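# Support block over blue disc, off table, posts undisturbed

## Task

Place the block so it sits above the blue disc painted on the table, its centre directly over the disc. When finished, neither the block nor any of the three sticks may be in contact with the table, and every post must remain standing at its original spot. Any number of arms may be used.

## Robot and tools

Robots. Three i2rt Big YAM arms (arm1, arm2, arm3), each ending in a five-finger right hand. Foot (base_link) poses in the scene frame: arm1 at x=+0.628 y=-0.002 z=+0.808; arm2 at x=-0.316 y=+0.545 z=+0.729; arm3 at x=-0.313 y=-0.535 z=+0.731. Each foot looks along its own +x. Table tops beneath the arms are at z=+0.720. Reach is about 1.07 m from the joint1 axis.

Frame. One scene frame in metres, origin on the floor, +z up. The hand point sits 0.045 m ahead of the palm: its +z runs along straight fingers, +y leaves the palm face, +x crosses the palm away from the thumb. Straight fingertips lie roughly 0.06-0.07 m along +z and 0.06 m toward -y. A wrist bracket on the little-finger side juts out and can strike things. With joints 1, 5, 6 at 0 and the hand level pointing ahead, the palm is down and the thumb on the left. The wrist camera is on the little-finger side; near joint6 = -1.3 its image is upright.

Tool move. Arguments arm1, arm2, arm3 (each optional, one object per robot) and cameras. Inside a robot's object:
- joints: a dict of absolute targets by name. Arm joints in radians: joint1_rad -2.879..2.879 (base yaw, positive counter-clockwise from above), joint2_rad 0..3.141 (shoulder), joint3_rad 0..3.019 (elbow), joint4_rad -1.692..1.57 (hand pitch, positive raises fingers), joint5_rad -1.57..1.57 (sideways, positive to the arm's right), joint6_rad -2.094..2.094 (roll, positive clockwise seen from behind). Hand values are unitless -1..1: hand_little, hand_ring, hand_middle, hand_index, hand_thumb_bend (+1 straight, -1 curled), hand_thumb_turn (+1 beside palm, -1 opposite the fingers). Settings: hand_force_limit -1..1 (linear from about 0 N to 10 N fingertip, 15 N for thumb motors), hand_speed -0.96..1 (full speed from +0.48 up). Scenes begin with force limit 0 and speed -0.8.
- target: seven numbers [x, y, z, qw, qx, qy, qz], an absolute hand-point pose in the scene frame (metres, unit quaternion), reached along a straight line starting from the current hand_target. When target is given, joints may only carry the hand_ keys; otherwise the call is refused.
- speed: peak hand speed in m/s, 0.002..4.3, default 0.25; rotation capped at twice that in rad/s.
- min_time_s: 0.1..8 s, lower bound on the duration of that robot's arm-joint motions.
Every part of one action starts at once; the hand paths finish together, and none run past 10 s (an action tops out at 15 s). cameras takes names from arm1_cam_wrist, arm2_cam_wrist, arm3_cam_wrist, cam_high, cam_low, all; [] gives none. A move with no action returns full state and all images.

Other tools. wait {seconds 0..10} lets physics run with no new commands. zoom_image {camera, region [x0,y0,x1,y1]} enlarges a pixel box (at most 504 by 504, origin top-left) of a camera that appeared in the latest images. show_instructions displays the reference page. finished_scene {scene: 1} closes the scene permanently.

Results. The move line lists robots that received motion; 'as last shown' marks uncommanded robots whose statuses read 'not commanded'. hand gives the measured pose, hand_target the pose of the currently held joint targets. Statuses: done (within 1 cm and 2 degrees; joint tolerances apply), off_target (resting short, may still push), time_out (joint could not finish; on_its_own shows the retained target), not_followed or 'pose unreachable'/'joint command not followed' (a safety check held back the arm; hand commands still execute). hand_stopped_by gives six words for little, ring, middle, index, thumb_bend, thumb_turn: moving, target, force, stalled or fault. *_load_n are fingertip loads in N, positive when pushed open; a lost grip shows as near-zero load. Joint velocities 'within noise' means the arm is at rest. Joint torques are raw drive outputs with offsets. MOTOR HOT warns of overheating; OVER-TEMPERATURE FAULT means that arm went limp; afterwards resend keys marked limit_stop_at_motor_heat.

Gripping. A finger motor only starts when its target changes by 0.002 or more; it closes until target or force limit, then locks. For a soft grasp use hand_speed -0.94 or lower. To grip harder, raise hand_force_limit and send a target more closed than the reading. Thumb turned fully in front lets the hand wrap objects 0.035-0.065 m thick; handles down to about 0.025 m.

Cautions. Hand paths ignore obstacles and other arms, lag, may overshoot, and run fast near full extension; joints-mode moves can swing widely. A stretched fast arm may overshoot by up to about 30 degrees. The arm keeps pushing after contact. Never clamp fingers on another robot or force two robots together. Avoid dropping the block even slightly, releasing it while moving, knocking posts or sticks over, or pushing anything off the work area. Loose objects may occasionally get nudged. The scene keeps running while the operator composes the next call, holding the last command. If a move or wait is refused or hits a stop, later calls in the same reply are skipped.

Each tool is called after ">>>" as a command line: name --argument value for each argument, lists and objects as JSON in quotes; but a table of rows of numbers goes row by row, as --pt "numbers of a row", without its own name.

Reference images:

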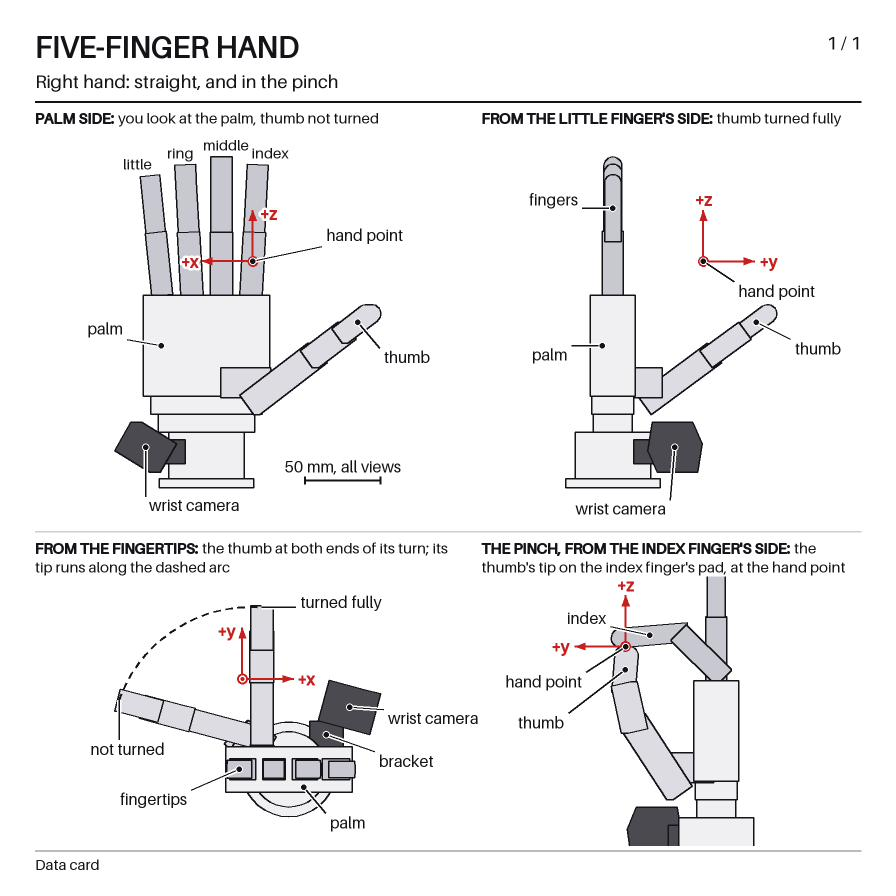

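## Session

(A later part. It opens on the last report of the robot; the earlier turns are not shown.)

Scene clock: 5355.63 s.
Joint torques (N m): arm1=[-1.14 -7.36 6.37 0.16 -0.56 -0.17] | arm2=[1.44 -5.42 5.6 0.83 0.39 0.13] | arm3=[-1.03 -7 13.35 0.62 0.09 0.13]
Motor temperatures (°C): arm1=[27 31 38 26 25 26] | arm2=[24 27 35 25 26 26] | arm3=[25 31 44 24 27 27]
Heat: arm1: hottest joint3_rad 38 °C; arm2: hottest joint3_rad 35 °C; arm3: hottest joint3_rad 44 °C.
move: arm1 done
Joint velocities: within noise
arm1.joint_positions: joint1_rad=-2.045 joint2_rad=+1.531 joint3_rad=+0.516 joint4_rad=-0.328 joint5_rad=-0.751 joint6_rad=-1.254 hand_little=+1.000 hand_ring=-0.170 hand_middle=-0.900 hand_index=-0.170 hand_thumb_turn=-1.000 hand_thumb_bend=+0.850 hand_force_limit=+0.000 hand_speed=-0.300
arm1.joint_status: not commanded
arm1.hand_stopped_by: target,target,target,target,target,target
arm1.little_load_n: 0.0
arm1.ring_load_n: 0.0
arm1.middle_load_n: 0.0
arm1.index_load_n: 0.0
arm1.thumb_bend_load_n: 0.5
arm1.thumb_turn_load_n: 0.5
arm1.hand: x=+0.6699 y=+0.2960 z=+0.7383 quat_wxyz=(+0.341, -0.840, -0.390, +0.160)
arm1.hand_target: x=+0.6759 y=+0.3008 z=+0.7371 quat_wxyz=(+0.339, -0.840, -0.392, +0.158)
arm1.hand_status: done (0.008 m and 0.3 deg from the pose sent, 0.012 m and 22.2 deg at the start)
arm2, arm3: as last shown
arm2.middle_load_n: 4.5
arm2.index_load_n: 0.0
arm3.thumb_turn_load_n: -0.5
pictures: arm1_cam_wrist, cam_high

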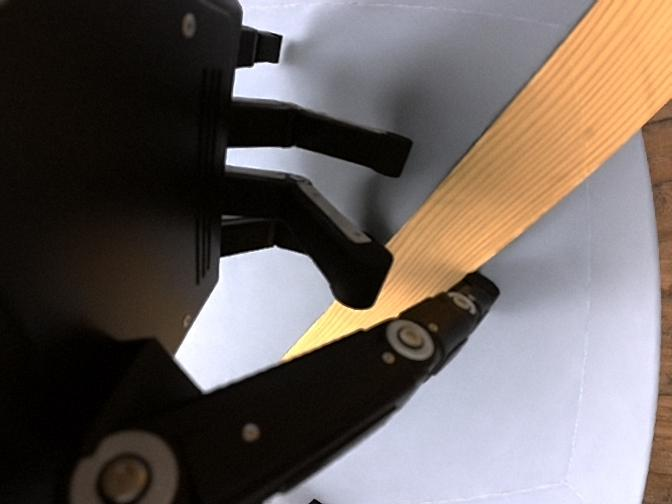

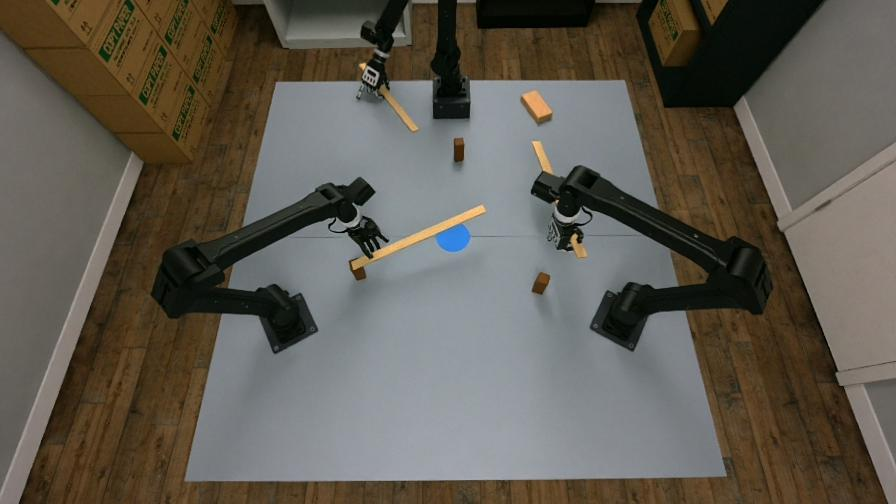

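>>> move --arm1 '{"target": [0.680, 0.290, 0.79, 0.3566, -0.8900, -0.2597, 0.1153], "speed": 0.2, "joints": {"hand_index": -0.26, "hand_ring": -0.26}}'

>>> move --arm1 '{"target": [0.687, 0.289, 0.760, 0.3566, -0.8900, -0.2597, 0.1153], "speed": 0.12}' --cameras '["arm1_cam_wrist"]'

Scene clock: 5370.37 s.
Joint torques (N m): arm1=[-2.08 -7 6.3 0.46 -0.49 0.13] | arm2=[1.73 -5.71 5.65 1.09 0.36 0.16] | arm3=[-1.03 -7.18 13.27 0.83 0.13 0.08]
Motor temperatures (°C): arm1=[27 31 38 26 25 26] | arm2=[24 27 35 25 26 26] | arm3=[25 31 44 24 27 27]
Heat: arm1: hottest joint3_rad 38 °C; arm2: hottest joint3_rad 35 °C; arm3: hottest joint3_rad 44 °C.
move: arm1 done
Joint velocities: within noise
arm1.joint_positions: joint1_rad=-2.081 joint2_rad=+1.280 joint3_rad=+0.455 joint4_rad=-0.328 joint5_rad=-0.678 joint6_rad=-0.945 hand_little=+1.000 hand_ring=-0.260 hand_middle=-0.900 hand_index=-0.260 hand_thumb_turn=-1.000 hand_thumb_bend=+0.850 hand_force_limit=+0.000 hand_speed=-0.300
arm1.joint_status: all done
arm1.hand_stopped_by: target,target,target,target,target,target
arm1.little_load_n: 0.0
arm1.ring_load_n: 0.0
arm1.middle_load_n: 0.0
arm1.index_load_n: 0.0
arm1.thumb_bend_load_n: 0.0
arm1.thumb_turn_load_n: 0.0
arm1.hand: x=+0.6789 y=+0.2917 z=+0.7884 quat_wxyz=(+0.357, -0.887, -0.267, +0.116)
arm1.hand_target: x=+0.6799 y=+0.2899 z=+0.7899 quat_wxyz=(+0.357, -0.890, -0.260, +0.115)
arm1.hand_status: done (0.003 m and 0.9 deg from the pose sent, 0.053 m and 16.9 deg at the start)
arm2, arm3: as last shown
arm2.index_load_n: 0.5
arm3.thumb_bend_load_n: -0.5
arm3.thumb_turn_load_n: 0.0
pictures: none

Scene clock: 5371.47 s.
Joint torques (N m): arm1=[-1.9 -7.3 5.74 1.06 -0.68 -0.07] | arm2=[1.67 -5.77 5.63 0.88 0.37 0.12] | arm3=[-0.85 -7 13.16 0.72 0.15 0.11]
Motor temperatures (°C): arm1=[27 31 38 26 25 26] | arm2=[24 27 35 25 26 26] | arm3=[25 31 44 24 27 27]
Heat: arm1: hottest joint3_rad 38 °C; arm2: hottest joint3_rad 35 °C; arm3: hottest joint3_rad 44 °C.
move: arm1 done
Joint velocities: within noise
arm1.joint_positions: joint1_rad=-2.105 joint2_rad=+1.376 joint3_rad=+0.434 joint4_rad=-0.230 joint5_rad=-0.682 joint6_rad=-0.953 hand_little=+1.000 hand_ring=-0.260 hand_middle=-0.900 hand_index=-0.260 hand_thumb_turn=-1.000 hand_thumb_bend=+0.850 hand_force_limit=+0.000 hand_speed=-0.300
arm1.joint_status: not commanded
arm1.hand_stopped_by: target,target,target,target,target,target
arm1.little_load_n: -0.5
arm1.ring_load_n: 0.0
arm1.middle_load_n: 0.0
arm1.index_load_n: 0.0
arm1.thumb_bend_load_n: 0.0
arm1.thumb_turn_load_n: 0.5
arm1.hand: x=+0.6841 y=+0.2880 z=+0.7617 quat_wxyz=(+0.354, -0.891, -0.258, +0.118)
arm1.hand_target: x=+0.6870 y=+0.2889 z=+0.7600 quat_wxyz=(+0.357, -0.890, -0.260, +0.115)
arm1.hand_status: done (0.004 m and 0.5 deg from the pose sent, 0.030 m and 0.9 deg at the start)
arm2.joint_positions: joint1_rad=+0.303 joint2_rad=+1.213 joint3_rad=+0.855 joint4_rad=-1.019 joint5_rad=+0.119 joint6_rad=-1.058 hand_little=+1.000 hand_ring=-0.126 hand_middle=-0.143 hand_index=-0.149 hand_thumb_turn=-1.000 hand_thumb_bend=+0.100 hand_force_limit=-0.500 hand_speed=-0.880
arm2.joint_status: not commanded
arm2.hand_stopped_by: target,force,force,force,target,target
arm2.little_load_n: 0.0
arm2.ring_load_n: 5.0
arm2.middle_load_n: 4.5
arm2.index_load_n: 0.0
arm2.thumb_bend_load_n: 1.5
arm2.thumb_turn_load_n: 0.0
arm2.hand: x=-0.1333 y=+0.2916 z=+0.8326 quat_wxyz=(+0.067, +0.799, -0.591, +0.084)
arm2.hand_target: x=-0.1281 y=+0.2901 z=+0.8329 quat_wxyz=(+0.070, +0.798, -0.591, +0.094)
arm2.hand_status: not commanded
arm3.joint_positions: joint1_rad=-0.082 joint2_rad=+1.170 joint3_rad=+1.123 joint4_rad=-1.581 joint5_rad=-0.001 joint6_rad=-0.831 hand_little=+1.000 hand_ring=-0.126 hand_middle=-0.132 hand_index=-0.137 hand_thumb_turn=-1.000 hand_thumb_bend=+0.100 hand_force_limit=-0.500 hand_speed=-0.880
arm3.joint_status: not commanded
arm3.hand_stopped_by: target,force,force,force,target,target
arm3.little_load_n: 0.0
arm3.ring_load_n: 4.0
arm3.middle_load_n: 3.0
arm3.index_load_n: 3.0
arm3.thumb_bend_load_n: 0.0
arm3.thumb_turn_load_n: 0.0
arm3.hand: x=-0.1525 y=-0.3571 z=+0.9562 quat_wxyz=(+0.018, +0.995, +0.099, -0.019)
arm3.hand_target: x=-0.1404 y=-0.3457 z=+0.9700 quat_wxyz=(+0.000, +0.996, +0.087, +0.000)
arm3.hand_status: not commanded

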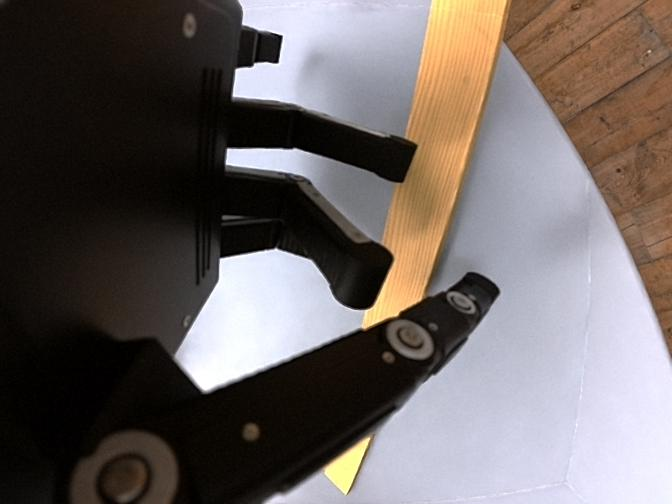

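>>> wait --seconds 0.1 --cameras '["cam_high"]'

>>> zoom_image --camera "cam_high" --region '[320, 20, 460, 160]'

Scene clock: 5388.70 s.
Joint torques (N m): arm1=[-1.61 -6.71 5.81 1.1 -0.67 -0.11] | arm2=[2.02 -5.01 5.63 0.96 0.38 0.12] | arm3=[-0.67 -7 13.22 0.55 0.12 0.1]
Motor temperatures (°C): arm1=[27 31 38 26 25 26] | arm2=[24 27 35 25 26 26] | arm3=[25 31 44 24 27 27]
Heat: arm1: hottest joint3_rad 38 °C; arm2: hottest joint3_rad 35 °C; arm3: hottest joint3_rad 44 °C.
Joint velocities: within noise
arm1.joint_positions: joint1_rad=-2.105 joint2_rad=+1.376 joint3_rad=+0.434 joint4_rad=-0.230 joint5_rad=-0.682 joint6_rad=-0.953 hand_little=+1.000 hand_ring=-0.260 hand_middle=-0.900 hand_index=-0.260 hand_thumb_turn=-1.000 hand_thumb_bend=+0.850 hand_force_limit=+0.000 hand_speed=-0.300
arm1.joint_status: not commanded
arm1.hand_stopped_by: target,target,target,target,target,target
arm1.little_load_n: 0.0
arm1.ring_load_n: 0.0
arm1.middle_load_n: 0.0
arm1.index_load_n: 0.0
arm1.thumb_bend_load_n: 0.0
arm1.thumb_turn_load_n: 0.0
arm1.hand: x=+0.6841 y=+0.2880 z=+0.7617 quat_wxyz=(+0.354, -0.891, -0.258, +0.118)
arm1.hand_target: x=+0.6870 y=+0.2889 z=+0.7600 quat_wxyz=(+0.357, -0.890, -0.260, +0.115)
arm1.hand_status: done (0.004 m and 0.5 deg from the pose sent, 0.030 m and 0.9 deg at the start)
arm2.joint_positions: joint1_rad=+0.303 joint2_rad=+1.213 joint3_rad=+0.855 joint4_rad=-1.019 joint5_rad=+0.119 joint6_rad=-1.058 hand_little=+1.000 hand_ring=-0.126 hand_middle=-0.143 hand_index=-0.149 hand_thumb_turn=-1.000 hand_thumb_bend=+0.100 hand_force_limit=-0.500 hand_speed=-0.880
arm2.joint_status: not commanded
arm2.hand_stopped_by: target,force,force,force,target,target
arm2.little_load_n: 0.0
arm2.ring_load_n: 5.5
arm2.middle_load_n: 4.0
arm2.index_load_n: 0.5
arm2.thumb_bend_load_n: 2.0
arm2.thumb_turn_load_n: 0.0
arm2.hand: x=-0.1333 y=+0.2916 z=+0.8326 quat_wxyz=(+0.067, +0.799, -0.591, +0.084)
arm2.hand_target: x=-0.1281 y=+0.2901 z=+0.8329 quat_wxyz=(+0.070, +0.798, -0.591, +0.094)
arm2.hand_status: not commanded
arm3.joint_positions: joint1_rad=-0.082 joint2_rad=+1.170 joint3_rad=+1.123 joint4_rad=-1.581 joint5_rad=-0.001 joint6_rad=-0.831 hand_little=+1.000 hand_ring=-0.126 hand_middle=-0.132 hand_index=-0.137 hand_thumb_turn=-1.000 hand_thumb_bend=+0.100 hand_force_limit=-0.500 hand_speed=-0.880
arm3.joint_status: not commanded
arm3.hand_stopped_by: target,force,force,force,target,target
arm3.little_load_n: 0.0
arm3.ring_load_n: 4.0
arm3.middle_load_n: 3.5
arm3.index_load_n: 3.0
arm3.thumb_bend_load_n: 0.0
arm3.thumb_turn_load_n: 0.0
arm3.hand: x=-0.1525 y=-0.3571 z=+0.9562 quat_wxyz=(+0.018, +0.995, +0.099, -0.019)
arm3.hand_target: x=-0.1404 y=-0.3457 z=+0.9700 quat_wxyz=(+0.000, +0.996, +0.087, +0.000)
arm3.hand_status: not commanded
wait: 0.10 s; at rest from the start

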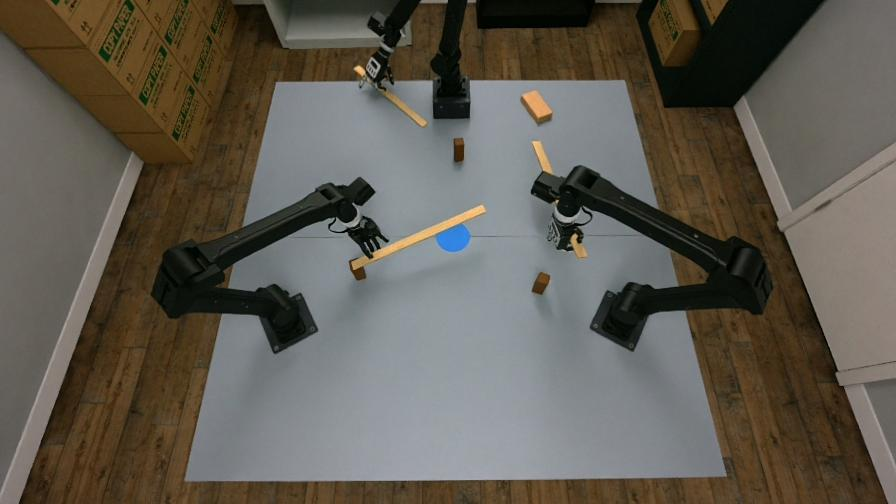

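Scaled by 3.600.

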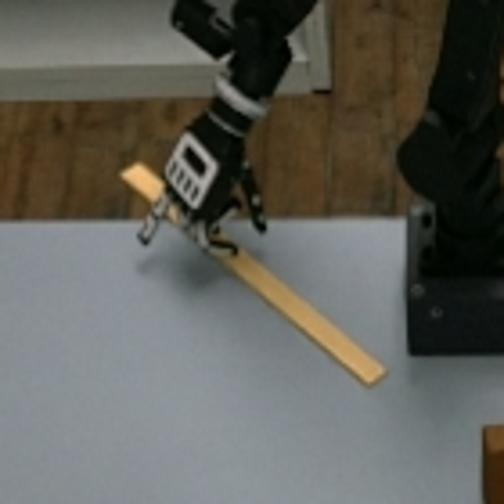

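>>> move --arm1 '{"target": [0.688, 0.2775, 0.765, 0.3452, -0.8619, -0.3418, 0.1455], "speed": 0.15}' --cameras '["arm1_cam_wrist"]'

Scene clock: 5407.60 s.
Joint torques (N m): arm1=[-1.96 -5.66 7.95 0.27 -0.77 -0.08] | arm2=[2.02 -5.71 5.63 0.92 0.34 0.15] | arm3=[-1.08 -7.06 13.27 0.57 0.13 0.08]
Motor temperatures (°C): arm1=[27 31 38 26 26 26] | arm2=[24 27 34 25 26 26] | arm3=[25 31 44 24 27 27]
Heat: arm1: hottest joint3_rad 38 °C; arm2: hottest joint3_rad 34 °C; arm3: hottest joint3_rad 44 °C.
move: arm1 off_target
Joint velocities: within noise
arm1.joint_positions: joint1_rad=-2.128 joint2_rad=+1.391 joint3_rad=+0.461 joint4_rad=-0.422 joint5_rad=-0.744 joint6_rad=-1.217 hand_little=+1.000 hand_ring=-0.260 hand_middle=-0.900 hand_index=-0.260 hand_thumb_turn=-1.000 hand_thumb_bend=+0.850 hand_force_limit=+0.000 hand_speed=-0.300
arm1.joint_status: not commanded
arm1.hand_stopped_by: target,target,target,target,target,target
arm1.little_load_n: 0.0
arm1.ring_load_n: 0.0
arm1.middle_load_n: 0.0
arm1.index_load_n: 0.0
arm1.thumb_bend_load_n: 0.0
arm1.thumb_turn_load_n: 0.0
arm1.hand: x=+0.6783 y=+0.2656 z=+0.7608 quat_wxyz=(+0.339, -0.864, -0.339, +0.153)
arm1.hand_target: x=+0.6879 y=+0.2772 z=+0.7652 quat_wxyz=(+0.345, -0.862, -0.342, +0.145)
arm1.hand_status: off_target (0.016 m and 1.1 deg from the pose sent, 0.012 m and 10.7 deg at the start)
arm2, arm3: as last shown
arm2.middle_load_n: 4.5
arm2.index_load_n: 0.0
arm3.middle_load_n: 3.0

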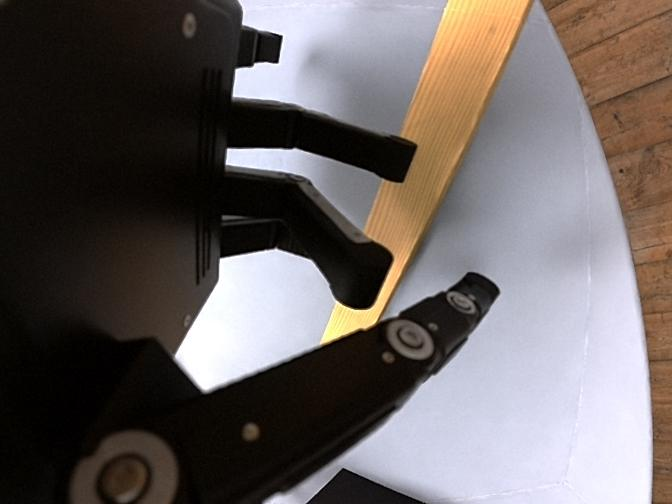

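>>> move --arm1 '{"target": [0.682, 0.270, 0.732, 0.3452, -0.8619, -0.3418, 0.1455], "speed": 0.08}'

>>> move --arm1 '{"target": [0.723, 0.309, 0.732, 0.3452, -0.8619, -0.3418, 0.1455], "speed": 0.08}' --cameras '["cam_high", "arm1_cam_wrist"]'

>>> zoom_image --camera "cam_high" --region '[320, 20, 460, 160]'

Scene clock: 5417.10 s.
Joint torques (N m): arm1=[-1.9 -5.83 4.33 1.07 -0.31 -0.11] | arm2=[1.73 -5.54 5.79 1.1 0.36 0.16] | arm3=[-0.97 -6.36 13.24 0.61 0.1 0.11]
Motor temperatures (°C): arm1=[27 31 38 26 26 26] | arm2=[24 27 34 25 26 26] | arm3=[25 31 44 24 27 27]
Heat: arm1: hottest joint3_rad 38 °C; arm2: hottest joint3_rad 34 °C; arm3: hottest joint3_rad 44 °C.
move: arm1 done
Joint velocities: within noise
arm1.joint_positions: joint1_rad=-2.128 joint2_rad=+1.477 joint3_rad=+0.450 joint4_rad=-0.296 joint5_rad=-0.754 joint6_rad=-1.215 hand_little=+1.000 hand_ring=-0.260 hand_middle=-0.900 hand_index=-0.260 hand_thumb_turn=-1.000 hand_thumb_bend=+0.850 hand_force_limit=+0.000 hand_speed=-0.300
arm1.joint_status: not commanded
arm1.hand_stopped_by: target,target,target,target,target,target
arm1.little_load_n: 0.0
arm1.ring_load_n: -3.5
arm1.middle_load_n: 0.0
arm1.index_load_n: -5.0
arm1.thumb_bend_load_n: 0.5
arm1.thumb_turn_load_n: 0.0
arm1.hand: x=+0.6817 y=+0.2742 z=+0.7399 quat_wxyz=(+0.351, -0.860, -0.342, +0.145)
arm1.hand_target: x=+0.6820 y=+0.2699 z=+0.7324 quat_wxyz=(+0.345, -0.862, -0.342, +0.145)
arm1.hand_status: done (0.009 m and 0.7 deg from the pose sent, 0.029 m and 1.1 deg at the start)
arm2, arm3: as last shown
arm2.ring_load_n: 5.0
arm2.thumb_bend_load_n: 1.5
arm3.middle_load_n: 3.5
pictures: none

Scene clock: 5418.37 s.
Joint torques (N m): arm1=[-2.02 -6.83 6.27 0.53 -0.02 -0.38] | arm2=[1.67 -5.54 5.7 0.94 0.35 0.15] | arm3=[-0.79 -7.12 13.29 0.62 0.14 0.1]
Motor temperatures (°C): arm1=[27 31 38 26 26 26] | arm2=[24 27 34 25 26 26] | arm3=[25 31 44 24 27 27]
Heat: arm1: hottest joint3_rad 38 °C; arm2: hottest joint3_rad 34 °C; arm3: hottest joint3_rad 44 °C.
move: arm1 off_target
Joint velocities: within noise
arm1.joint_positions: joint1_rad=-2.165 joint2_rad=+1.582 joint3_rad=+0.584 joint4_rad=-0.360 joint5_rad=-0.770 joint6_rad=-1.250 hand_little=+1.000 hand_ring=-0.261 hand_middle=-0.900 hand_index=-0.260 hand_thumb_turn=-1.000 hand_thumb_bend=+0.850 hand_force_limit=+0.000 hand_speed=-0.300
arm1.joint_status: not commanded
arm1.hand_stopped_by: target,target,target,target,target,target
arm1.little_load_n: 0.0
arm1.ring_load_n: -5.0
arm1.middle_load_n: 0.0
arm1.index_load_n: -3.0
arm1.thumb_bend_load_n: 0.0
arm1.thumb_turn_load_n: 0.0
arm1.hand: x=+0.7137 y=+0.3074 z=+0.7401 quat_wxyz=(+0.352, -0.861, -0.335, +0.151)
arm1.hand_target: x=+0.7228 y=+0.3087 z=+0.7324 quat_wxyz=(+0.345, -0.862, -0.342, +0.145)
arm1.hand_status: off_target (0.012 m and 1.3 deg from the pose sent, 0.055 m and 0.7 deg at the start)
arm2, arm3: as last shown
arm2.ring_load_n: 5.5
arm2.index_load_n: 0.5
arm3.middle_load_n: 3.0
pictures: arm1_cam_wrist, cam_high

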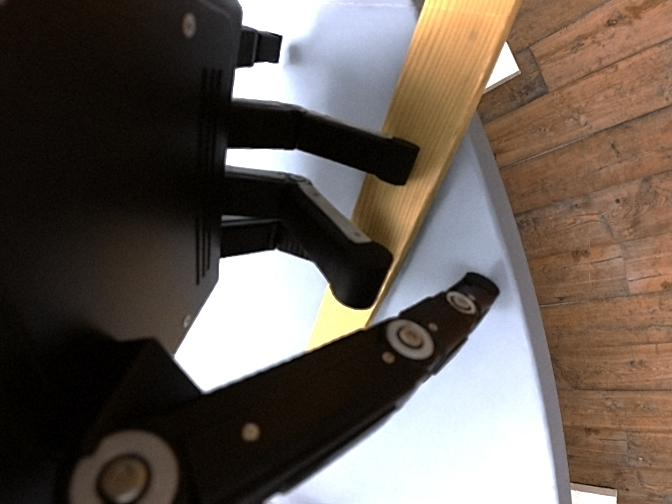

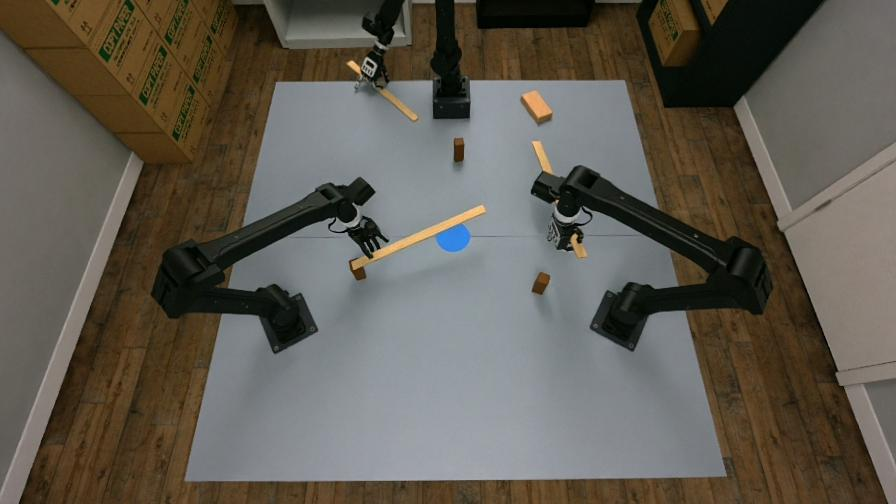

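Scaled by 3.600.

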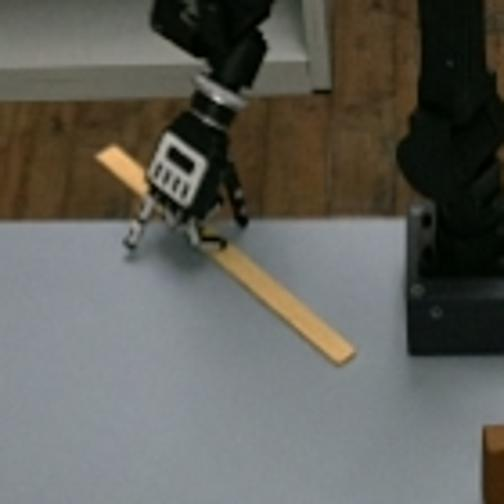

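>>> move --arm1 '{"target": [0.72, 0.31, 0.87, 0.3452, -0.8619, -0.3418, 0.1455], "speed": 0.2}'

>>> move --arm1 '{"target": [0.80, 0.34, 0.97, 0, 0.9239, 0.3827, 0], "speed": 0.3, "joints": {"hand_index": 1, "hand_middle": 1, "hand_ring": 1, "hand_thumb_bend": 1, "hand_speed": 0}}'

>>> move --arm1 '{"joints": {"joint6_rad": 1.8}, "min_time_s": 4}'

>>> move --arm1 '{"target": [0.848, 0.432, 0.85, 0, -0.3706, 0.9288, 0], "speed": 0.2}' --cameras '["arm1_cam_wrist", "cam_high"]'

>>> zoom_image --camera "arm1_cam_wrist" --region '[220, 0, 520, 340]'

Scene clock: 5443.77 s.
Joint torques (N m): arm1=[-2.02 -8.06 9.91 0.1 -0.61 -0.07] | arm2=[1.9 -5.42 5.72 0.84 0.37 0.12] | arm3=[-0.56 -6.59 13.37 0.69 0.13 0.09]
Motor temperatures (°C): arm1=[27 30 38 26 25 26] | arm2=[24 27 34 25 26 26] | arm3=[25 31 44 24 27 27]
Heat: arm1: hottest joint3_rad 38 °C; arm2: hottest joint3_rad 34 °C; arm3: hottest joint3_rad 44 °C.
move: arm1 off_target
Joint velocities: within noise
arm1.joint_positions: joint1_rad=-2.165 joint2_rad=+1.276 joint3_rad=+0.708 joint4_rad=-0.831 joint5_rad=-0.755 joint6_rad=-1.262 hand_little=+1.000 hand_ring=-0.260 hand_middle=-0.900 hand_index=-0.260 hand_thumb_turn=-1.000 hand_thumb_bend=+0.850 hand_force_limit=+0.000 hand_speed=-0.300
arm1.joint_status: not commanded
arm1.hand_stopped_by: target,target,target,target,target,target
arm1.little_load_n: -0.5
arm1.ring_load_n: 0.0
arm1.middle_load_n: 0.0
arm1.index_load_n: 0.0
arm1.thumb_bend_load_n: 0.0
arm1.thumb_turn_load_n: 0.0
arm1.hand: x=+0.7103 y=+0.2978 z=+0.8585 quat_wxyz=(+0.337, -0.866, -0.334, +0.160)
arm1.hand_target: x=+0.7197 y=+0.3097 z=+0.8701 quat_wxyz=(+0.345, -0.862, -0.342, +0.145)
arm1.hand_status: off_target (0.019 m and 2.1 deg from the pose sent, 0.130 m and 1.2 deg at the start)
arm2, arm3: as last shown
arm2.ring_load_n: 5.0
pictures: none

Scene clock: 5445.80 s.
Joint torques (N m): arm1=[-1.03 -11.46 11.15 -0.24 -0.03 0.09] | arm2=[2.14 -5.77 5.71 1.07 0.36 0.14] | arm3=[-0.73 -6.71 13.24 0.68 0.12 0.12]
Motor temperatures (°C): arm1=[27 30 38 26 25 26] | arm2=[24 27 34 25 26 26] | arm3=[25 31 44 24 27 27]
Heat: arm1: hottest joint3_rad 38 °C; arm2: hottest joint3_rad 34 °C; arm3: hottest joint3_rad 44 °C.
move: arm1 off_target
Joint velocities: within noise
arm1.joint_positions: joint1_rad=-1.939 joint2_rad=+1.465 joint3_rad=+1.227 joint4_rad=-1.345 joint5_rad=-0.005 joint6_rad=-1.154 hand_little=+1.000 hand_ring=+1.000 hand_middle=+1.000 hand_index=+1.000 hand_thumb_turn=-1.000 hand_thumb_bend=+1.000 hand_force_limit=+0.000 hand_speed=+0.000
arm1.joint_status: all done
arm1.hand_stopped_by: target,target,target,target,target,target
arm1.little_load_n: 0.0
arm1.ring_load_n: -0.5
arm1.middle_load_n: 0.0
arm1.index_load_n: 0.0
arm1.thumb_bend_load_n: 0.0
arm1.thumb_turn_load_n: 0.0
arm1.hand: x=+0.7968 y=+0.3259 z=+0.9599 quat_wxyz=(-0.008, -0.923, -0.385, +0.009)
arm1.hand_target: x=+0.7998 y=+0.3396 z=+0.9701 quat_wxyz=(+0.000, -0.924, -0.383, +0.000)
arm1.hand_status: off_target (0.018 m and 1.4 deg from the pose sent, 0.149 m and 43.8 deg at the start)
arm2, arm3: as last shown
arm3.middle_load_n: 3.5
pictures: none

Scene clock: 5450.57 s.
Joint torques (N m): arm1=[-0.32 -11.11 11.4 -0.57 -0.02 0.14] | arm2=[1.85 -5.3 5.67 0.96 0.37 0.11] | arm3=[-0.79 -6.71 13.35 0.55 0.11 0.1]
Motor temperatures (°C): arm1=[27 31 39 26 25 26] | arm2=[24 27 34 25 26 26] | arm3=[25 31 44 24 27 27]
Heat: arm1: hottest joint3_rad 39 °C; arm2: hottest joint3_rad 34 °C; arm3: hottest joint3_rad 44 °C.
move: arm1 done
Joint velocities: within noise
arm1.joint_positions: joint1_rad=-1.939 joint2_rad=+1.465 joint3_rad=+1.227 joint4_rad=-1.345 joint5_rad=-0.005 joint6_rad=+1.789 hand_little=+1.000 hand_ring=+1.000 hand_middle=+1.000 hand_index=+1.000 hand_thumb_turn=-1.000 hand_thumb_bend=+1.000 hand_force_limit=+0.000 hand_speed=+0.000
arm1.joint_status: all done
arm1.hand_stopped_by: target,target,target,target,target,target
arm1.little_load_n: 0.0
arm1.ring_load_n: 0.0
arm1.middle_load_n: 0.0
arm1.index_load_n: 0.0
arm1.thumb_bend_load_n: 0.0
arm1.thumb_turn_load_n: 0.0
arm1.hand: x=+0.7423 y=+0.4489 z=+0.9578 quat_wxyz=(-0.010, -0.474, +0.880, -0.007)
arm1.hand_target: x=+0.7460 y=+0.4629 z=+0.9702 quat_wxyz=(+0.000, -0.472, +0.882, +0.000)
arm1.hand_status: not commanded
arm2, arm3: as last shown
arm2.ring_load_n: 5.5
arm2.thumb_bend_load_n: 2.0
pictures: none

Scene clock: 5452.07 s.
Joint torques (N m): arm1=[-1.61 -12.75 7.58 0.43 -0.2 0.16] | arm2=[1.85 -5.71 5.67 0.88 0.36 0.13] | arm3=[-0.67 -6.65 13.2 0.62 0.08 0.12]
Motor temperatures (°C): arm1=[27 31 39 26 25 26] | arm2=[24 27 34 25 26 26] | arm3=[25 31 44 24 27 27]
Heat: arm1: hottest joint3_rad 39 °C; arm2: hottest joint3_rad 34 °C; arm3: hottest joint3_rad 44 °C.
move: arm1 done
Joint velocities: within noise
arm1.joint_positions: joint1_rad=-2.152 joint2_rad=+1.607 joint3_rad=+1.086 joint4_rad=-1.045 joint5_rad=-0.004 joint6_rad=+1.795 hand_little=+1.000 hand_ring=+1.000 hand_middle=+1.000 hand_index=+1.000 hand_thumb_turn=-1.000 hand_thumb_bend=+1.000 hand_force_limit=+0.000 hand_speed=+0.000
arm1.joint_status: not commanded
arm1.hand_stopped_by: target,target,target,target,target,target
arm1.little_load_n: 0.0
arm1.ring_load_n: 0.0
arm1.middle_load_n: 0.0
arm1.index_load_n: 0.0
arm1.thumb_bend_load_n: 0.0
arm1.thumb_turn_load_n: 0.0
arm1.hand: x=+0.8454 y=+0.4291 z=+0.8511 quat_wxyz=(-0.002, -0.375, +0.927, -0.002)
arm1.hand_target: x=+0.8479 y=+0.4320 z=+0.8499 quat_wxyz=(+0.000, -0.371, +0.929, +0.000)
arm1.hand_status: done (0.004 m and 0.7 deg from the pose sent, 0.152 m and 13.2 deg at the start)
arm2, arm3: as last shown
arm2.ring_load_n: 5.0
arm2.thumb_bend_load_n: 1.5
arm3.middle_load_n: 3.0

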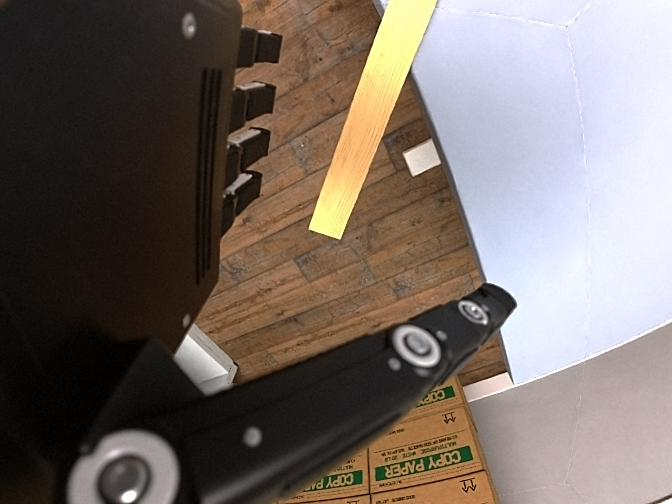

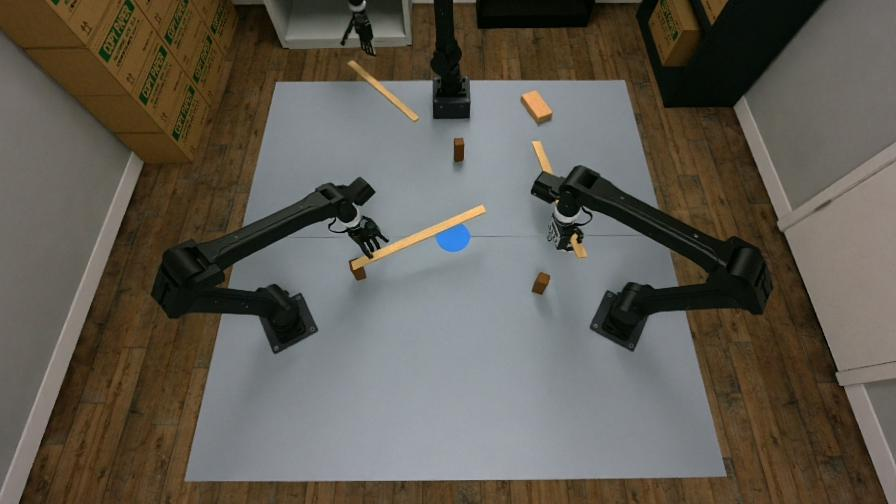

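Scaled by 1.482 from the camera's image (finer frame: 960x720).

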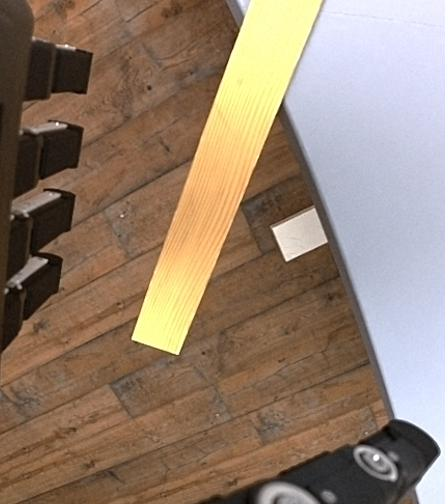

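>>> move --arm1 '{"target": [0.852, 0.436, 0.79, 0, -0.3624, 0.9320, 0], "speed": 0.12}' --cameras '["arm1_cam_wrist"]'

>>> zoom_image --camera "arm1_cam_wrist" --region '[220, 0, 520, 340]'

Scene clock: 5468.60 s.
Joint torques (N m): arm1=[-1.61 -13.45 6.84 0.31 -0.17 0.1] | arm2=[1.03 -5.48 5.64 0.88 0.4 0.11] | arm3=[-0.97 -7 13.22 0.57 0.11 0.13]
Motor temperatures (°C): arm1=[27 31 40 26 25 26] | arm2=[24 27 34 25 26 26] | arm3=[25 31 44 24 27 27]
Heat: arm1: hottest joint3_rad 40 °C; arm2: hottest joint3_rad 34 °C; arm3: hottest joint3_rad 44 °C.
move: arm1 done
Joint velocities: within noise
arm1.joint_positions: joint1_rad=-2.152 joint2_rad=+1.712 joint3_rad=+1.036 joint4_rad=-0.889 joint5_rad=-0.004 joint6_rad=+1.812 hand_little=+1.000 hand_ring=+1.000 hand_middle=+1.000 hand_index=+1.000 hand_thumb_turn=-1.000 hand_thumb_bend=+1.000 hand_force_limit=+0.000 hand_speed=+0.000
arm1.joint_status: not commanded
arm1.hand_stopped_by: target,target,target,target,target,target
arm1.little_load_n: 0.0
arm1.ring_load_n: 0.0
arm1.middle_load_n: -0.5
arm1.index_load_n: 0.0
arm1.thumb_bend_load_n: 0.0
arm1.thumb_turn_load_n: 0.0
arm1.hand: x=+0.8496 y=+0.4337 z=+0.7915 quat_wxyz=(-0.002, -0.368, +0.930, -0.002)
arm1.hand_target: x=+0.8520 y=+0.4361 z=+0.7900 quat_wxyz=(+0.000, -0.362, +0.932, +0.000)
arm1.hand_status: done (0.004 m and 0.7 deg from the pose sent, 0.062 m and 1.6 deg at the start)
arm2.joint_positions: joint1_rad=+0.303 joint2_rad=+1.213 joint3_rad=+0.855 joint4_rad=-1.019 joint5_rad=+0.119 joint6_rad=-1.058 hand_little=+1.000 hand_ring=-0.126 hand_middle=-0.143 hand_index=-0.149 hand_thumb_turn=-1.000 hand_thumb_bend=+0.100 hand_force_limit=-0.500 hand_speed=-0.880
arm2.joint_status: not commanded
arm2.hand_stopped_by: target,force,force,force,target,target
arm2.little_load_n: 0.0
arm2.ring_load_n: 5.5
arm2.middle_load_n: 4.0
arm2.index_load_n: 0.5
arm2.thumb_bend_load_n: 1.5
arm2.thumb_turn_load_n: 0.0
arm2.hand: x=-0.1333 y=+0.2916 z=+0.8326 quat_wxyz=(+0.067, +0.799, -0.591, +0.084)
arm2.hand_target: x=-0.1281 y=+0.2901 z=+0.8329 quat_wxyz=(+0.070, +0.798, -0.591, +0.094)
arm2.hand_status: not commanded
arm3.joint_positions: joint1_rad=-0.082 joint2_rad=+1.170 joint3_rad=+1.123 joint4_rad=-1.581 joint5_rad=-0.001 joint6_rad=-0.831 hand_little=+1.000 hand_ring=-0.126 hand_middle=-0.132 hand_index=-0.137 hand_thumb_turn=-1.000 hand_thumb_bend=+0.100 hand_force_limit=-0.500 hand_speed=-0.880
arm3.joint_status: not commanded
arm3.hand_stopped_by: target,force,force,force,target,target
arm3.little_load_n: 0.0
arm3.ring_load_n: 4.0
arm3.middle_load_n: 3.0
arm3.index_load_n: 2.5
arm3.thumb_bend_load_n: 0.0
arm3.thumb_turn_load_n: 0.0
arm3.hand: x=-0.1525 y=-0.3571 z=+0.9562 quat_wxyz=(+0.018, +0.995, +0.099, -0.019)
arm3.hand_target: x=-0.1404 y=-0.3457 z=+0.9700 quat_wxyz=(+0.000, +0.996, +0.087, +0.000)
arm3.hand_status: not commanded

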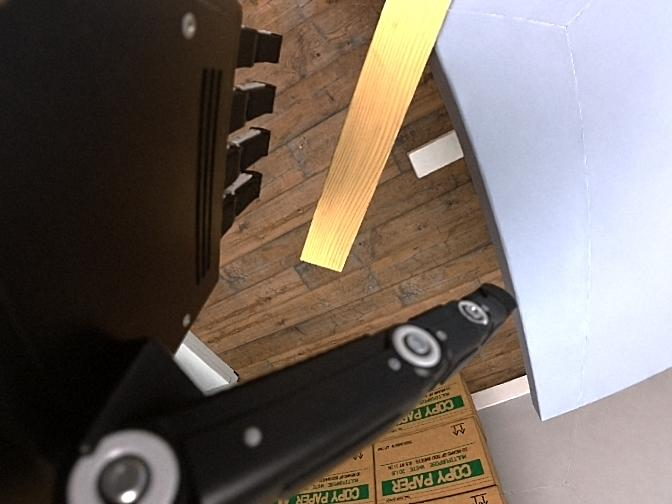

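Scaled by 1.482 from the camera's image (finer frame: 960x720).

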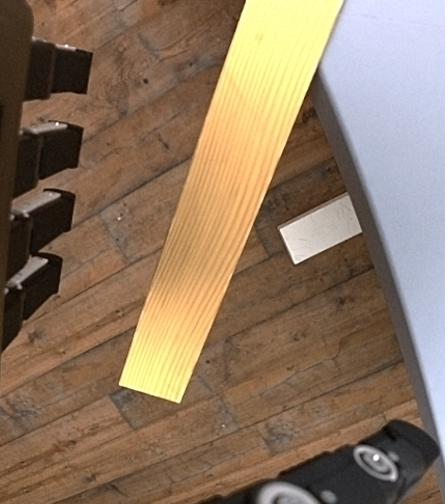

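>>> move --arm1 '{"target": [0.852, 0.436, 0.731, 0, -0.3624, 0.9320, 0], "speed": 0.1}'

>>> move --arm1 '{"joints": {"hand_index": 0.05, "hand_middle": 0.1, "hand_ring": 0.05, "hand_force_limit": -0.4, "hand_speed": -0.5}}'

>>> move --arm1 '{"joints": {"hand_thumb_bend": 0.1, "hand_force_limit": -0.7, "hand_speed": -0.6}}' --cameras '["arm1_cam_wrist"]'

>>> move --arm1 '{"joints": {"hand_index": -0.3, "hand_middle": -0.3, "hand_ring": -0.3, "hand_force_limit": -0.5, "hand_speed": -0.88}}' --cameras '["arm1_cam_wrist"]'

Scene clock: 5479.10 s.
Joint torques (N m): arm1=[-2.02 -13.57 5.85 0.46 -0.21 0.12] | arm2=[2.02 -5.36 5.65 0.91 0.34 0.14] | arm3=[-0.85 -6.42 13.2 0.58 0.1 0.1]
Motor temperatures (°C): arm1=[27 31 39 26 25 26] | arm2=[24 27 34 25 26 26] | arm3=[25 31 44 24 27 27]
Heat: arm1: hottest joint3_rad 39 °C; arm2: hottest joint3_rad 34 °C; arm3: hottest joint3_rad 44 °C.
move: arm1 done
Joint velocities: within noise
arm1.joint_positions: joint1_rad=-2.152 joint2_rad=+1.824 joint3_rad=+0.999 joint4_rad=-0.736 joint5_rad=-0.004 joint6_rad=+1.813 hand_little=+1.000 hand_ring=+1.000 hand_middle=+1.000 hand_index=+1.000 hand_thumb_turn=-1.000 hand_thumb_bend=+1.000 hand_force_limit=+0.000 hand_speed=+0.000
arm1.joint_status: not commanded
arm1.hand_stopped_by: target,target,target,target,target,target
arm1.little_load_n: 0.0
arm1.ring_load_n: 0.0
arm1.middle_load_n: 0.0
arm1.index_load_n: 0.0
arm1.thumb_bend_load_n: 0.0
arm1.thumb_turn_load_n: 0.0
arm1.hand: x=+0.8508 y=+0.4349 z=+0.7343 quat_wxyz=(+0.000, -0.367, +0.930, +0.000)
arm1.hand_target: x=+0.8520 y=+0.4360 z=+0.7311 quat_wxyz=(+0.000, -0.362, +0.932, +0.000)
arm1.hand_status: done (0.004 m and 0.6 deg from the pose sent, 0.061 m and 0.7 deg at the start)
arm2, arm3: as last shown
arm2.ring_load_n: 5.0
arm2.middle_load_n: 4.5
arm3.index_load_n: 3.0
pictures: none

Scene clock: 5480.27 s.
Joint torques (N m): arm1=[-1.44 -13.68 6 0.59 -0.21 0.09] | arm2=[1.44 -5.6 5.67 0.88 0.36 0.11] | arm3=[-1.14 -6.83 13.34 0.72 0.14 0.11]
Motor temperatures (°C): arm1=[27 31 39 26 25 26] | arm2=[24 27 34 25 26 26] | arm3=[25 31 44 24 27 27]
Heat: arm1: hottest joint3_rad 39 °C; arm2: hottest joint3_rad 34 °C; arm3: hottest joint3_rad 44 °C.
move: arm1 done
Joint velocities: within noise
arm1.joint_positions: joint1_rad=-2.152 joint2_rad=+1.824 joint3_rad=+0.999 joint4_rad=-0.736 joint5_rad=-0.004 joint6_rad=+1.813 hand_little=+1.000 hand_ring=+0.050 hand_middle=+0.100 hand_index=+0.050 hand_thumb_turn=-1.000 hand_thumb_bend=+1.000 hand_force_limit=-0.400 hand_speed=-0.500
arm1.joint_status: all done
arm1.hand_stopped_by: target,target,target,target,target,target
arm1.little_load_n: 0.0
arm1.ring_load_n: 0.0
arm1.middle_load_n: 0.0
arm1.index_load_n: 0.0
arm1.thumb_bend_load_n: 0.0
arm1.thumb_turn_load_n: 0.0
arm1.hand: x=+0.8509 y=+0.4350 z=+0.7343 quat_wxyz=(+0.000, -0.367, +0.930, +0.000)
arm1.hand_target: x=+0.8520 y=+0.4360 z=+0.7311 quat_wxyz=(+0.000, -0.362, +0.932, +0.000)
arm1.hand_status: not commanded
arm2, arm3: as last shown
arm2.ring_load_n: 5.5
arm2.index_load_n: 0.0
arm2.thumb_bend_load_n: 2.0
pictures: none

Scene clock: 5482.33 s.
Joint torques (N m): arm1=[-1.9 -13.92 5.94 0.24 -0.25 0.12] | arm2=[2.02 -5.71 5.7 0.95 0.37 0.12] | arm3=[-0.67 -7.18 13.29 0.61 0.14 0.1]
Motor temperatures (°C): arm1=[27 31 39 26 25 26] | arm2=[24 27 34 25 26 26] | arm3=[25 31 44 24 27 27]
Heat: arm1: hottest joint3_rad 39 °C; arm2: hottest joint3_rad 34 °C; arm3: hottest joint3_rad 44 °C.
move: arm1 done
Joint velocities: within noise
arm1.joint_positions: joint1_rad=-2.152 joint2_rad=+1.824 joint3_rad=+0.999 joint4_rad=-0.736 joint5_rad=-0.004 joint6_rad=+1.813 hand_little=+1.000 hand_ring=+0.050 hand_middle=+0.100 hand_index=+0.050 hand_thumb_turn=-1.000 hand_thumb_bend=+0.100 hand_force_limit=-0.700 hand_speed=-0.600
arm1.joint_status: all done
arm1.hand_stopped_by: target,target,target,target,target,target
arm1.little_load_n: 0.0
arm1.ring_load_n: 0.0
arm1.middle_load_n: 0.0
arm1.index_load_n: 0.5
arm1.thumb_bend_load_n: 0.0
arm1.thumb_turn_load_n: 0.0
arm1.hand: x=+0.8509 y=+0.4350 z=+0.7343 quat_wxyz=(+0.000, -0.367, +0.930, +0.000)
arm1.hand_target: x=+0.8520 y=+0.4360 z=+0.7311 quat_wxyz=(+0.000, -0.362, +0.932, +0.000)
arm1.hand_status: not commanded
arm2, arm3: as last shown
arm2.ring_load_n: 5.0
arm2.middle_load_n: 4.0
arm2.index_load_n: 0.5
arm2.thumb_bend_load_n: 1.5

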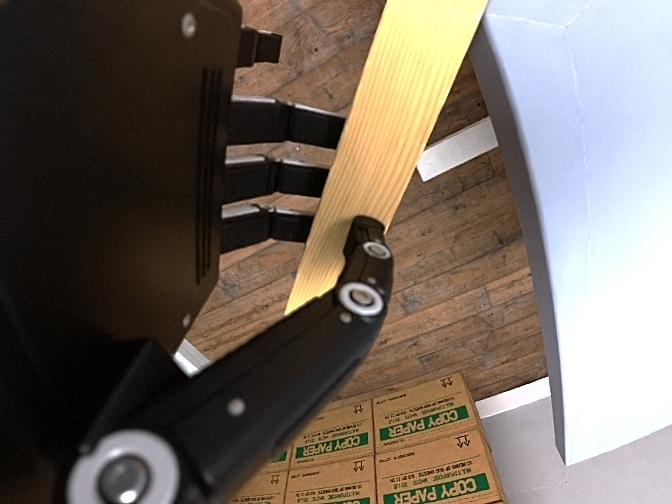

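Scene clock: 5483.73 s.
Joint torques (N m): arm1=[-1.38 -14.33 5.76 0.42 -0.22 0.11] | arm2=[1.61 -5.3 5.7 0.9 0.36 0.14] | arm3=[-0.67 -7.3 13.29 0.65 0.12 0.11]
Motor temperatures (°C): arm1=[27 31 39 26 25 26] | arm2=[24 27 34 25 26 26] | arm3=[25 31 44 24 27 27]
Heat: arm1: hottest joint3_rad 39 °C; arm2: hottest joint3_rad 34 °C; arm3: hottest joint3_rad 44 °C.
move: arm1 off_target
Joint velocities: within noise
arm1.joint_positions: joint1_rad=-2.152 joint2_rad=+1.824 joint3_rad=+0.999 joint4_rad=-0.734 joint5_rad=-0.004 joint6_rad=+1.813 hand_little=+1.000 hand_ring=-0.116 hand_middle=-0.132 hand_index=-0.138 hand_thumb_turn=-1.000 hand_thumb_bend=+0.100 hand_force_limit=-0.500 hand_speed=-0.880
arm1.joint_status: hand_ring off_target (ended at -0.116, target -0.300); hand_middle off_target (ended at -0.132, target -0.300); hand_index off_target (ended at -0.138, target -0.300); the others done
arm1.hand_stopped_by: target,force,force,force,target,target
arm1.little_load_n: 0.0
arm1.ring_load_n: 2.0
arm1.middle_load_n: 4.0
arm1.index_load_n: 2.5
arm1.thumb_bend_load_n: 0.0
arm1.thumb_turn_load_n: 0.0
arm1.hand: x=+0.8512 y=+0.4354 z=+0.7343 quat_wxyz=(+0.001, -0.367, +0.930, +0.000)
arm1.hand_target: x=+0.8520 y=+0.4361 z=+0.7311 quat_wxyz=(+0.000, -0.362, +0.932, +0.000)
arm1.hand_status: not commanded
arm2, arm3: as last shown
arm2.index_load_n: 0.0
arm2.thumb_turn_load_n: -0.5
arm3.index_load_n: 2.5

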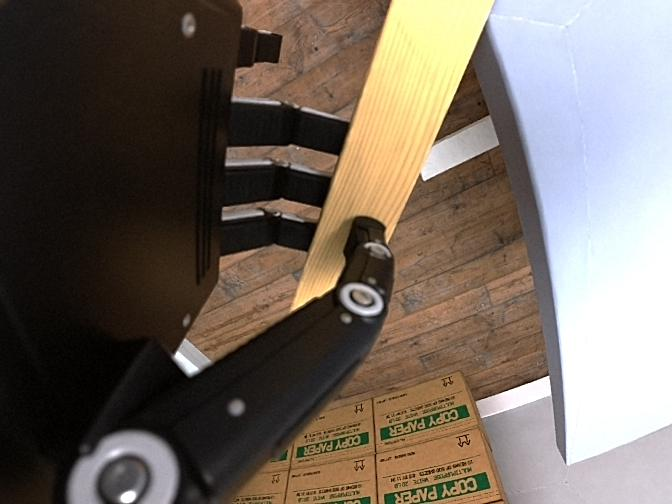

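>>> move --arm1 '{"target": [0.852, 0.436, 0.97, 0, -0.3624, 0.9320, 0], "speed": 0.12}'

>>> move --arm1 '{"joints": {"joint1_rad": -0.8}, "min_time_s": 6}' --cameras '["arm1_cam_wrist", "cam_high", "cam_low"]'

Scene clock: 5494.23 s.
Joint torques (N m): arm1=[-2.32 -13.63 11.3 -0.34 -0.17 0.05] | arm2=[1.67 -5.77 5.65 1.06 0.34 0.13] | arm3=[-0.56 -7 13.22 0.73 0.12 0.11]
Motor temperatures (°C): arm1=[27 31 39 26 25 26] | arm2=[24 27 34 25 26 26] | arm3=[25 31 44 24 27 27]
Heat: arm1: hottest joint3_rad 39 °C; arm2: hottest joint3_rad 34 °C; arm3: hottest joint3_rad 44 °C.
move: arm1 off_target
Joint velocities: within noise
arm1.joint_positions: joint1_rad=-2.152 joint2_rad=+1.516 joint3_rad=+1.259 joint4_rad=-1.346 joint5_rad=-0.004 joint6_rad=+1.813 hand_little=+1.000 hand_ring=-0.116 hand_middle=-0.132 hand_index=-0.138 hand_thumb_turn=-1.000 hand_thumb_bend=+0.100 hand_force_limit=-0.500 hand_speed=-0.880
arm1.joint_status: not commanded
arm1.hand_stopped_by: target,force,force,force,target,target
arm1.little_load_n: 0.0
arm1.ring_load_n: 2.5
arm1.middle_load_n: 4.5
arm1.index_load_n: 2.0
arm1.thumb_bend_load_n: 0.0
arm1.thumb_turn_load_n: 0.0
arm1.hand: x=+0.8433 y=+0.4252 z=+0.9484 quat_wxyz=(-0.017, -0.367, +0.930, -0.013)
arm1.hand_target: x=+0.8515 y=+0.4354 z=+0.9701 quat_wxyz=(+0.000, -0.363, +0.932, +0.000)
arm1.hand_status: off_target (0.026 m and 2.5 deg from the pose sent, 0.236 m and 0.5 deg at the start)
arm2, arm3: as last shown
arm2.ring_load_n: 5.5
arm2.middle_load_n: 4.5
arm2.index_load_n: 0.5
arm2.thumb_turn_load_n: 0.0
arm3.middle_load_n: 3.5
arm3.index_load_n: 3.0
pictures: none

Scene clock: 5500.63 s.
Joint torques (N m): arm1=[-1.26 -13.45 11.3 -0.34 -0.24 0.1] | arm2=[1.49 -5.66 5.75 0.87 0.37 0.11] | arm3=[-0.67 -6.77 13.29 0.64 0.11 0.11]
Motor temperatures (°C): arm1=[27 31 40 26 25 26] | arm2=[24 27 34 25 26 26] | arm3=[25 31 44 24 27 27]
Heat: arm1: hottest joint3_rad 40 °C; arm2: hottest joint3_rad 34 °C; arm3: hottest joint3_rad 44 °C.
move: arm1 done
Joint velocities: within noise
arm1.joint_positions: joint1_rad=-0.801 joint2_rad=+1.516 joint3_rad=+1.259 joint4_rad=-1.346 joint5_rad=-0.004 joint6_rad=+1.813 hand_little=+1.000 hand_ring=-0.116 hand_middle=-0.132 hand_index=-0.138 hand_thumb_turn=-1.000 hand_thumb_bend=+0.100 hand_force_limit=-0.500 hand_speed=-0.880
arm1.joint_status: all done
arm1.hand_stopped_by: target,force,force,force,target,target
arm1.little_load_n: 0.0
arm1.ring_load_n: 3.0
arm1.middle_load_n: 4.5
arm1.index_load_n: 2.0
arm1.thumb_bend_load_n: 0.0
arm1.thumb_turn_load_n: 0.0
arm1.hand: x=+0.2599 y=+0.3031 z=+0.9510 quat_wxyz=(-0.012, -0.868, +0.497, -0.017)
arm1.hand_target: x=+0.2507 y=+0.3119 z=+0.9728 quat_wxyz=(-0.006, -0.867, +0.499, +0.004)
arm1.hand_status: not commanded
arm2, arm3: as last shown
arm2.ring_load_n: 5.0
arm3.middle_load_n: 3.0

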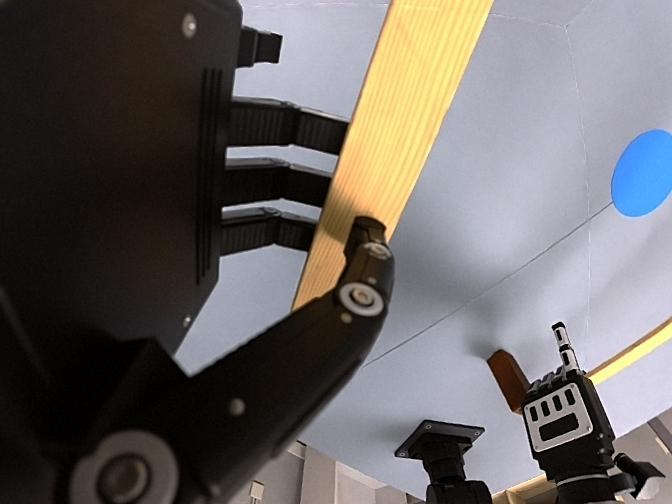

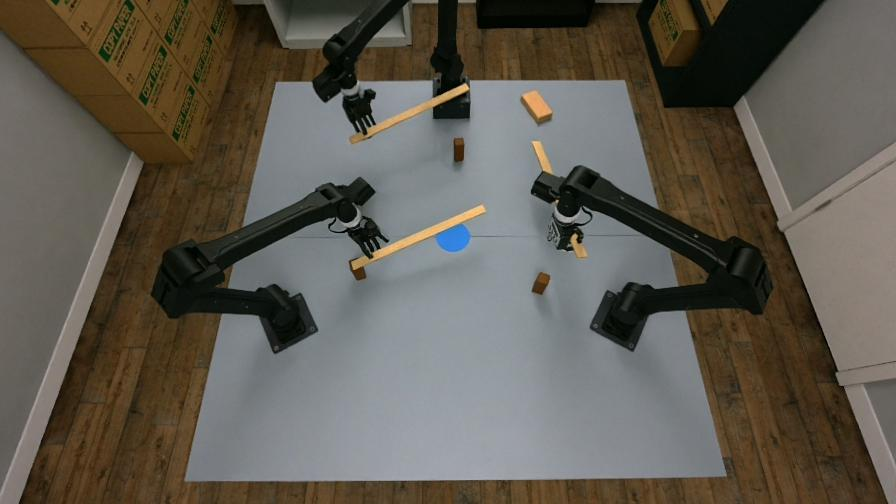

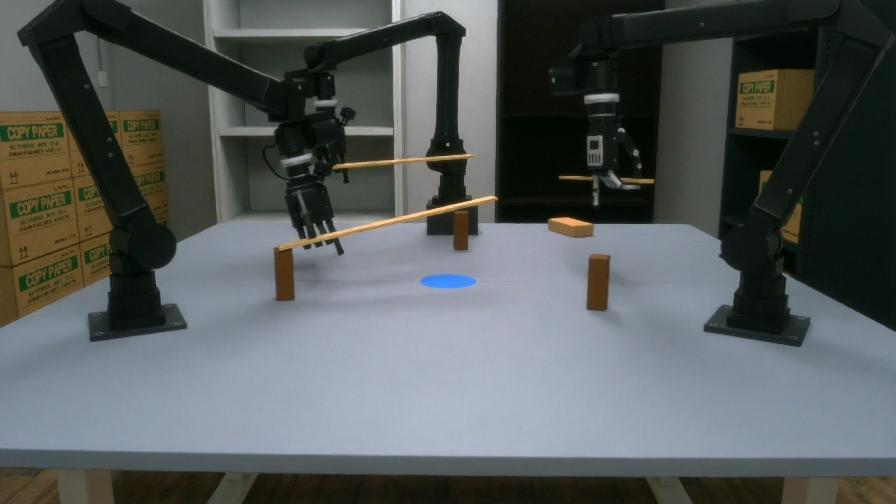

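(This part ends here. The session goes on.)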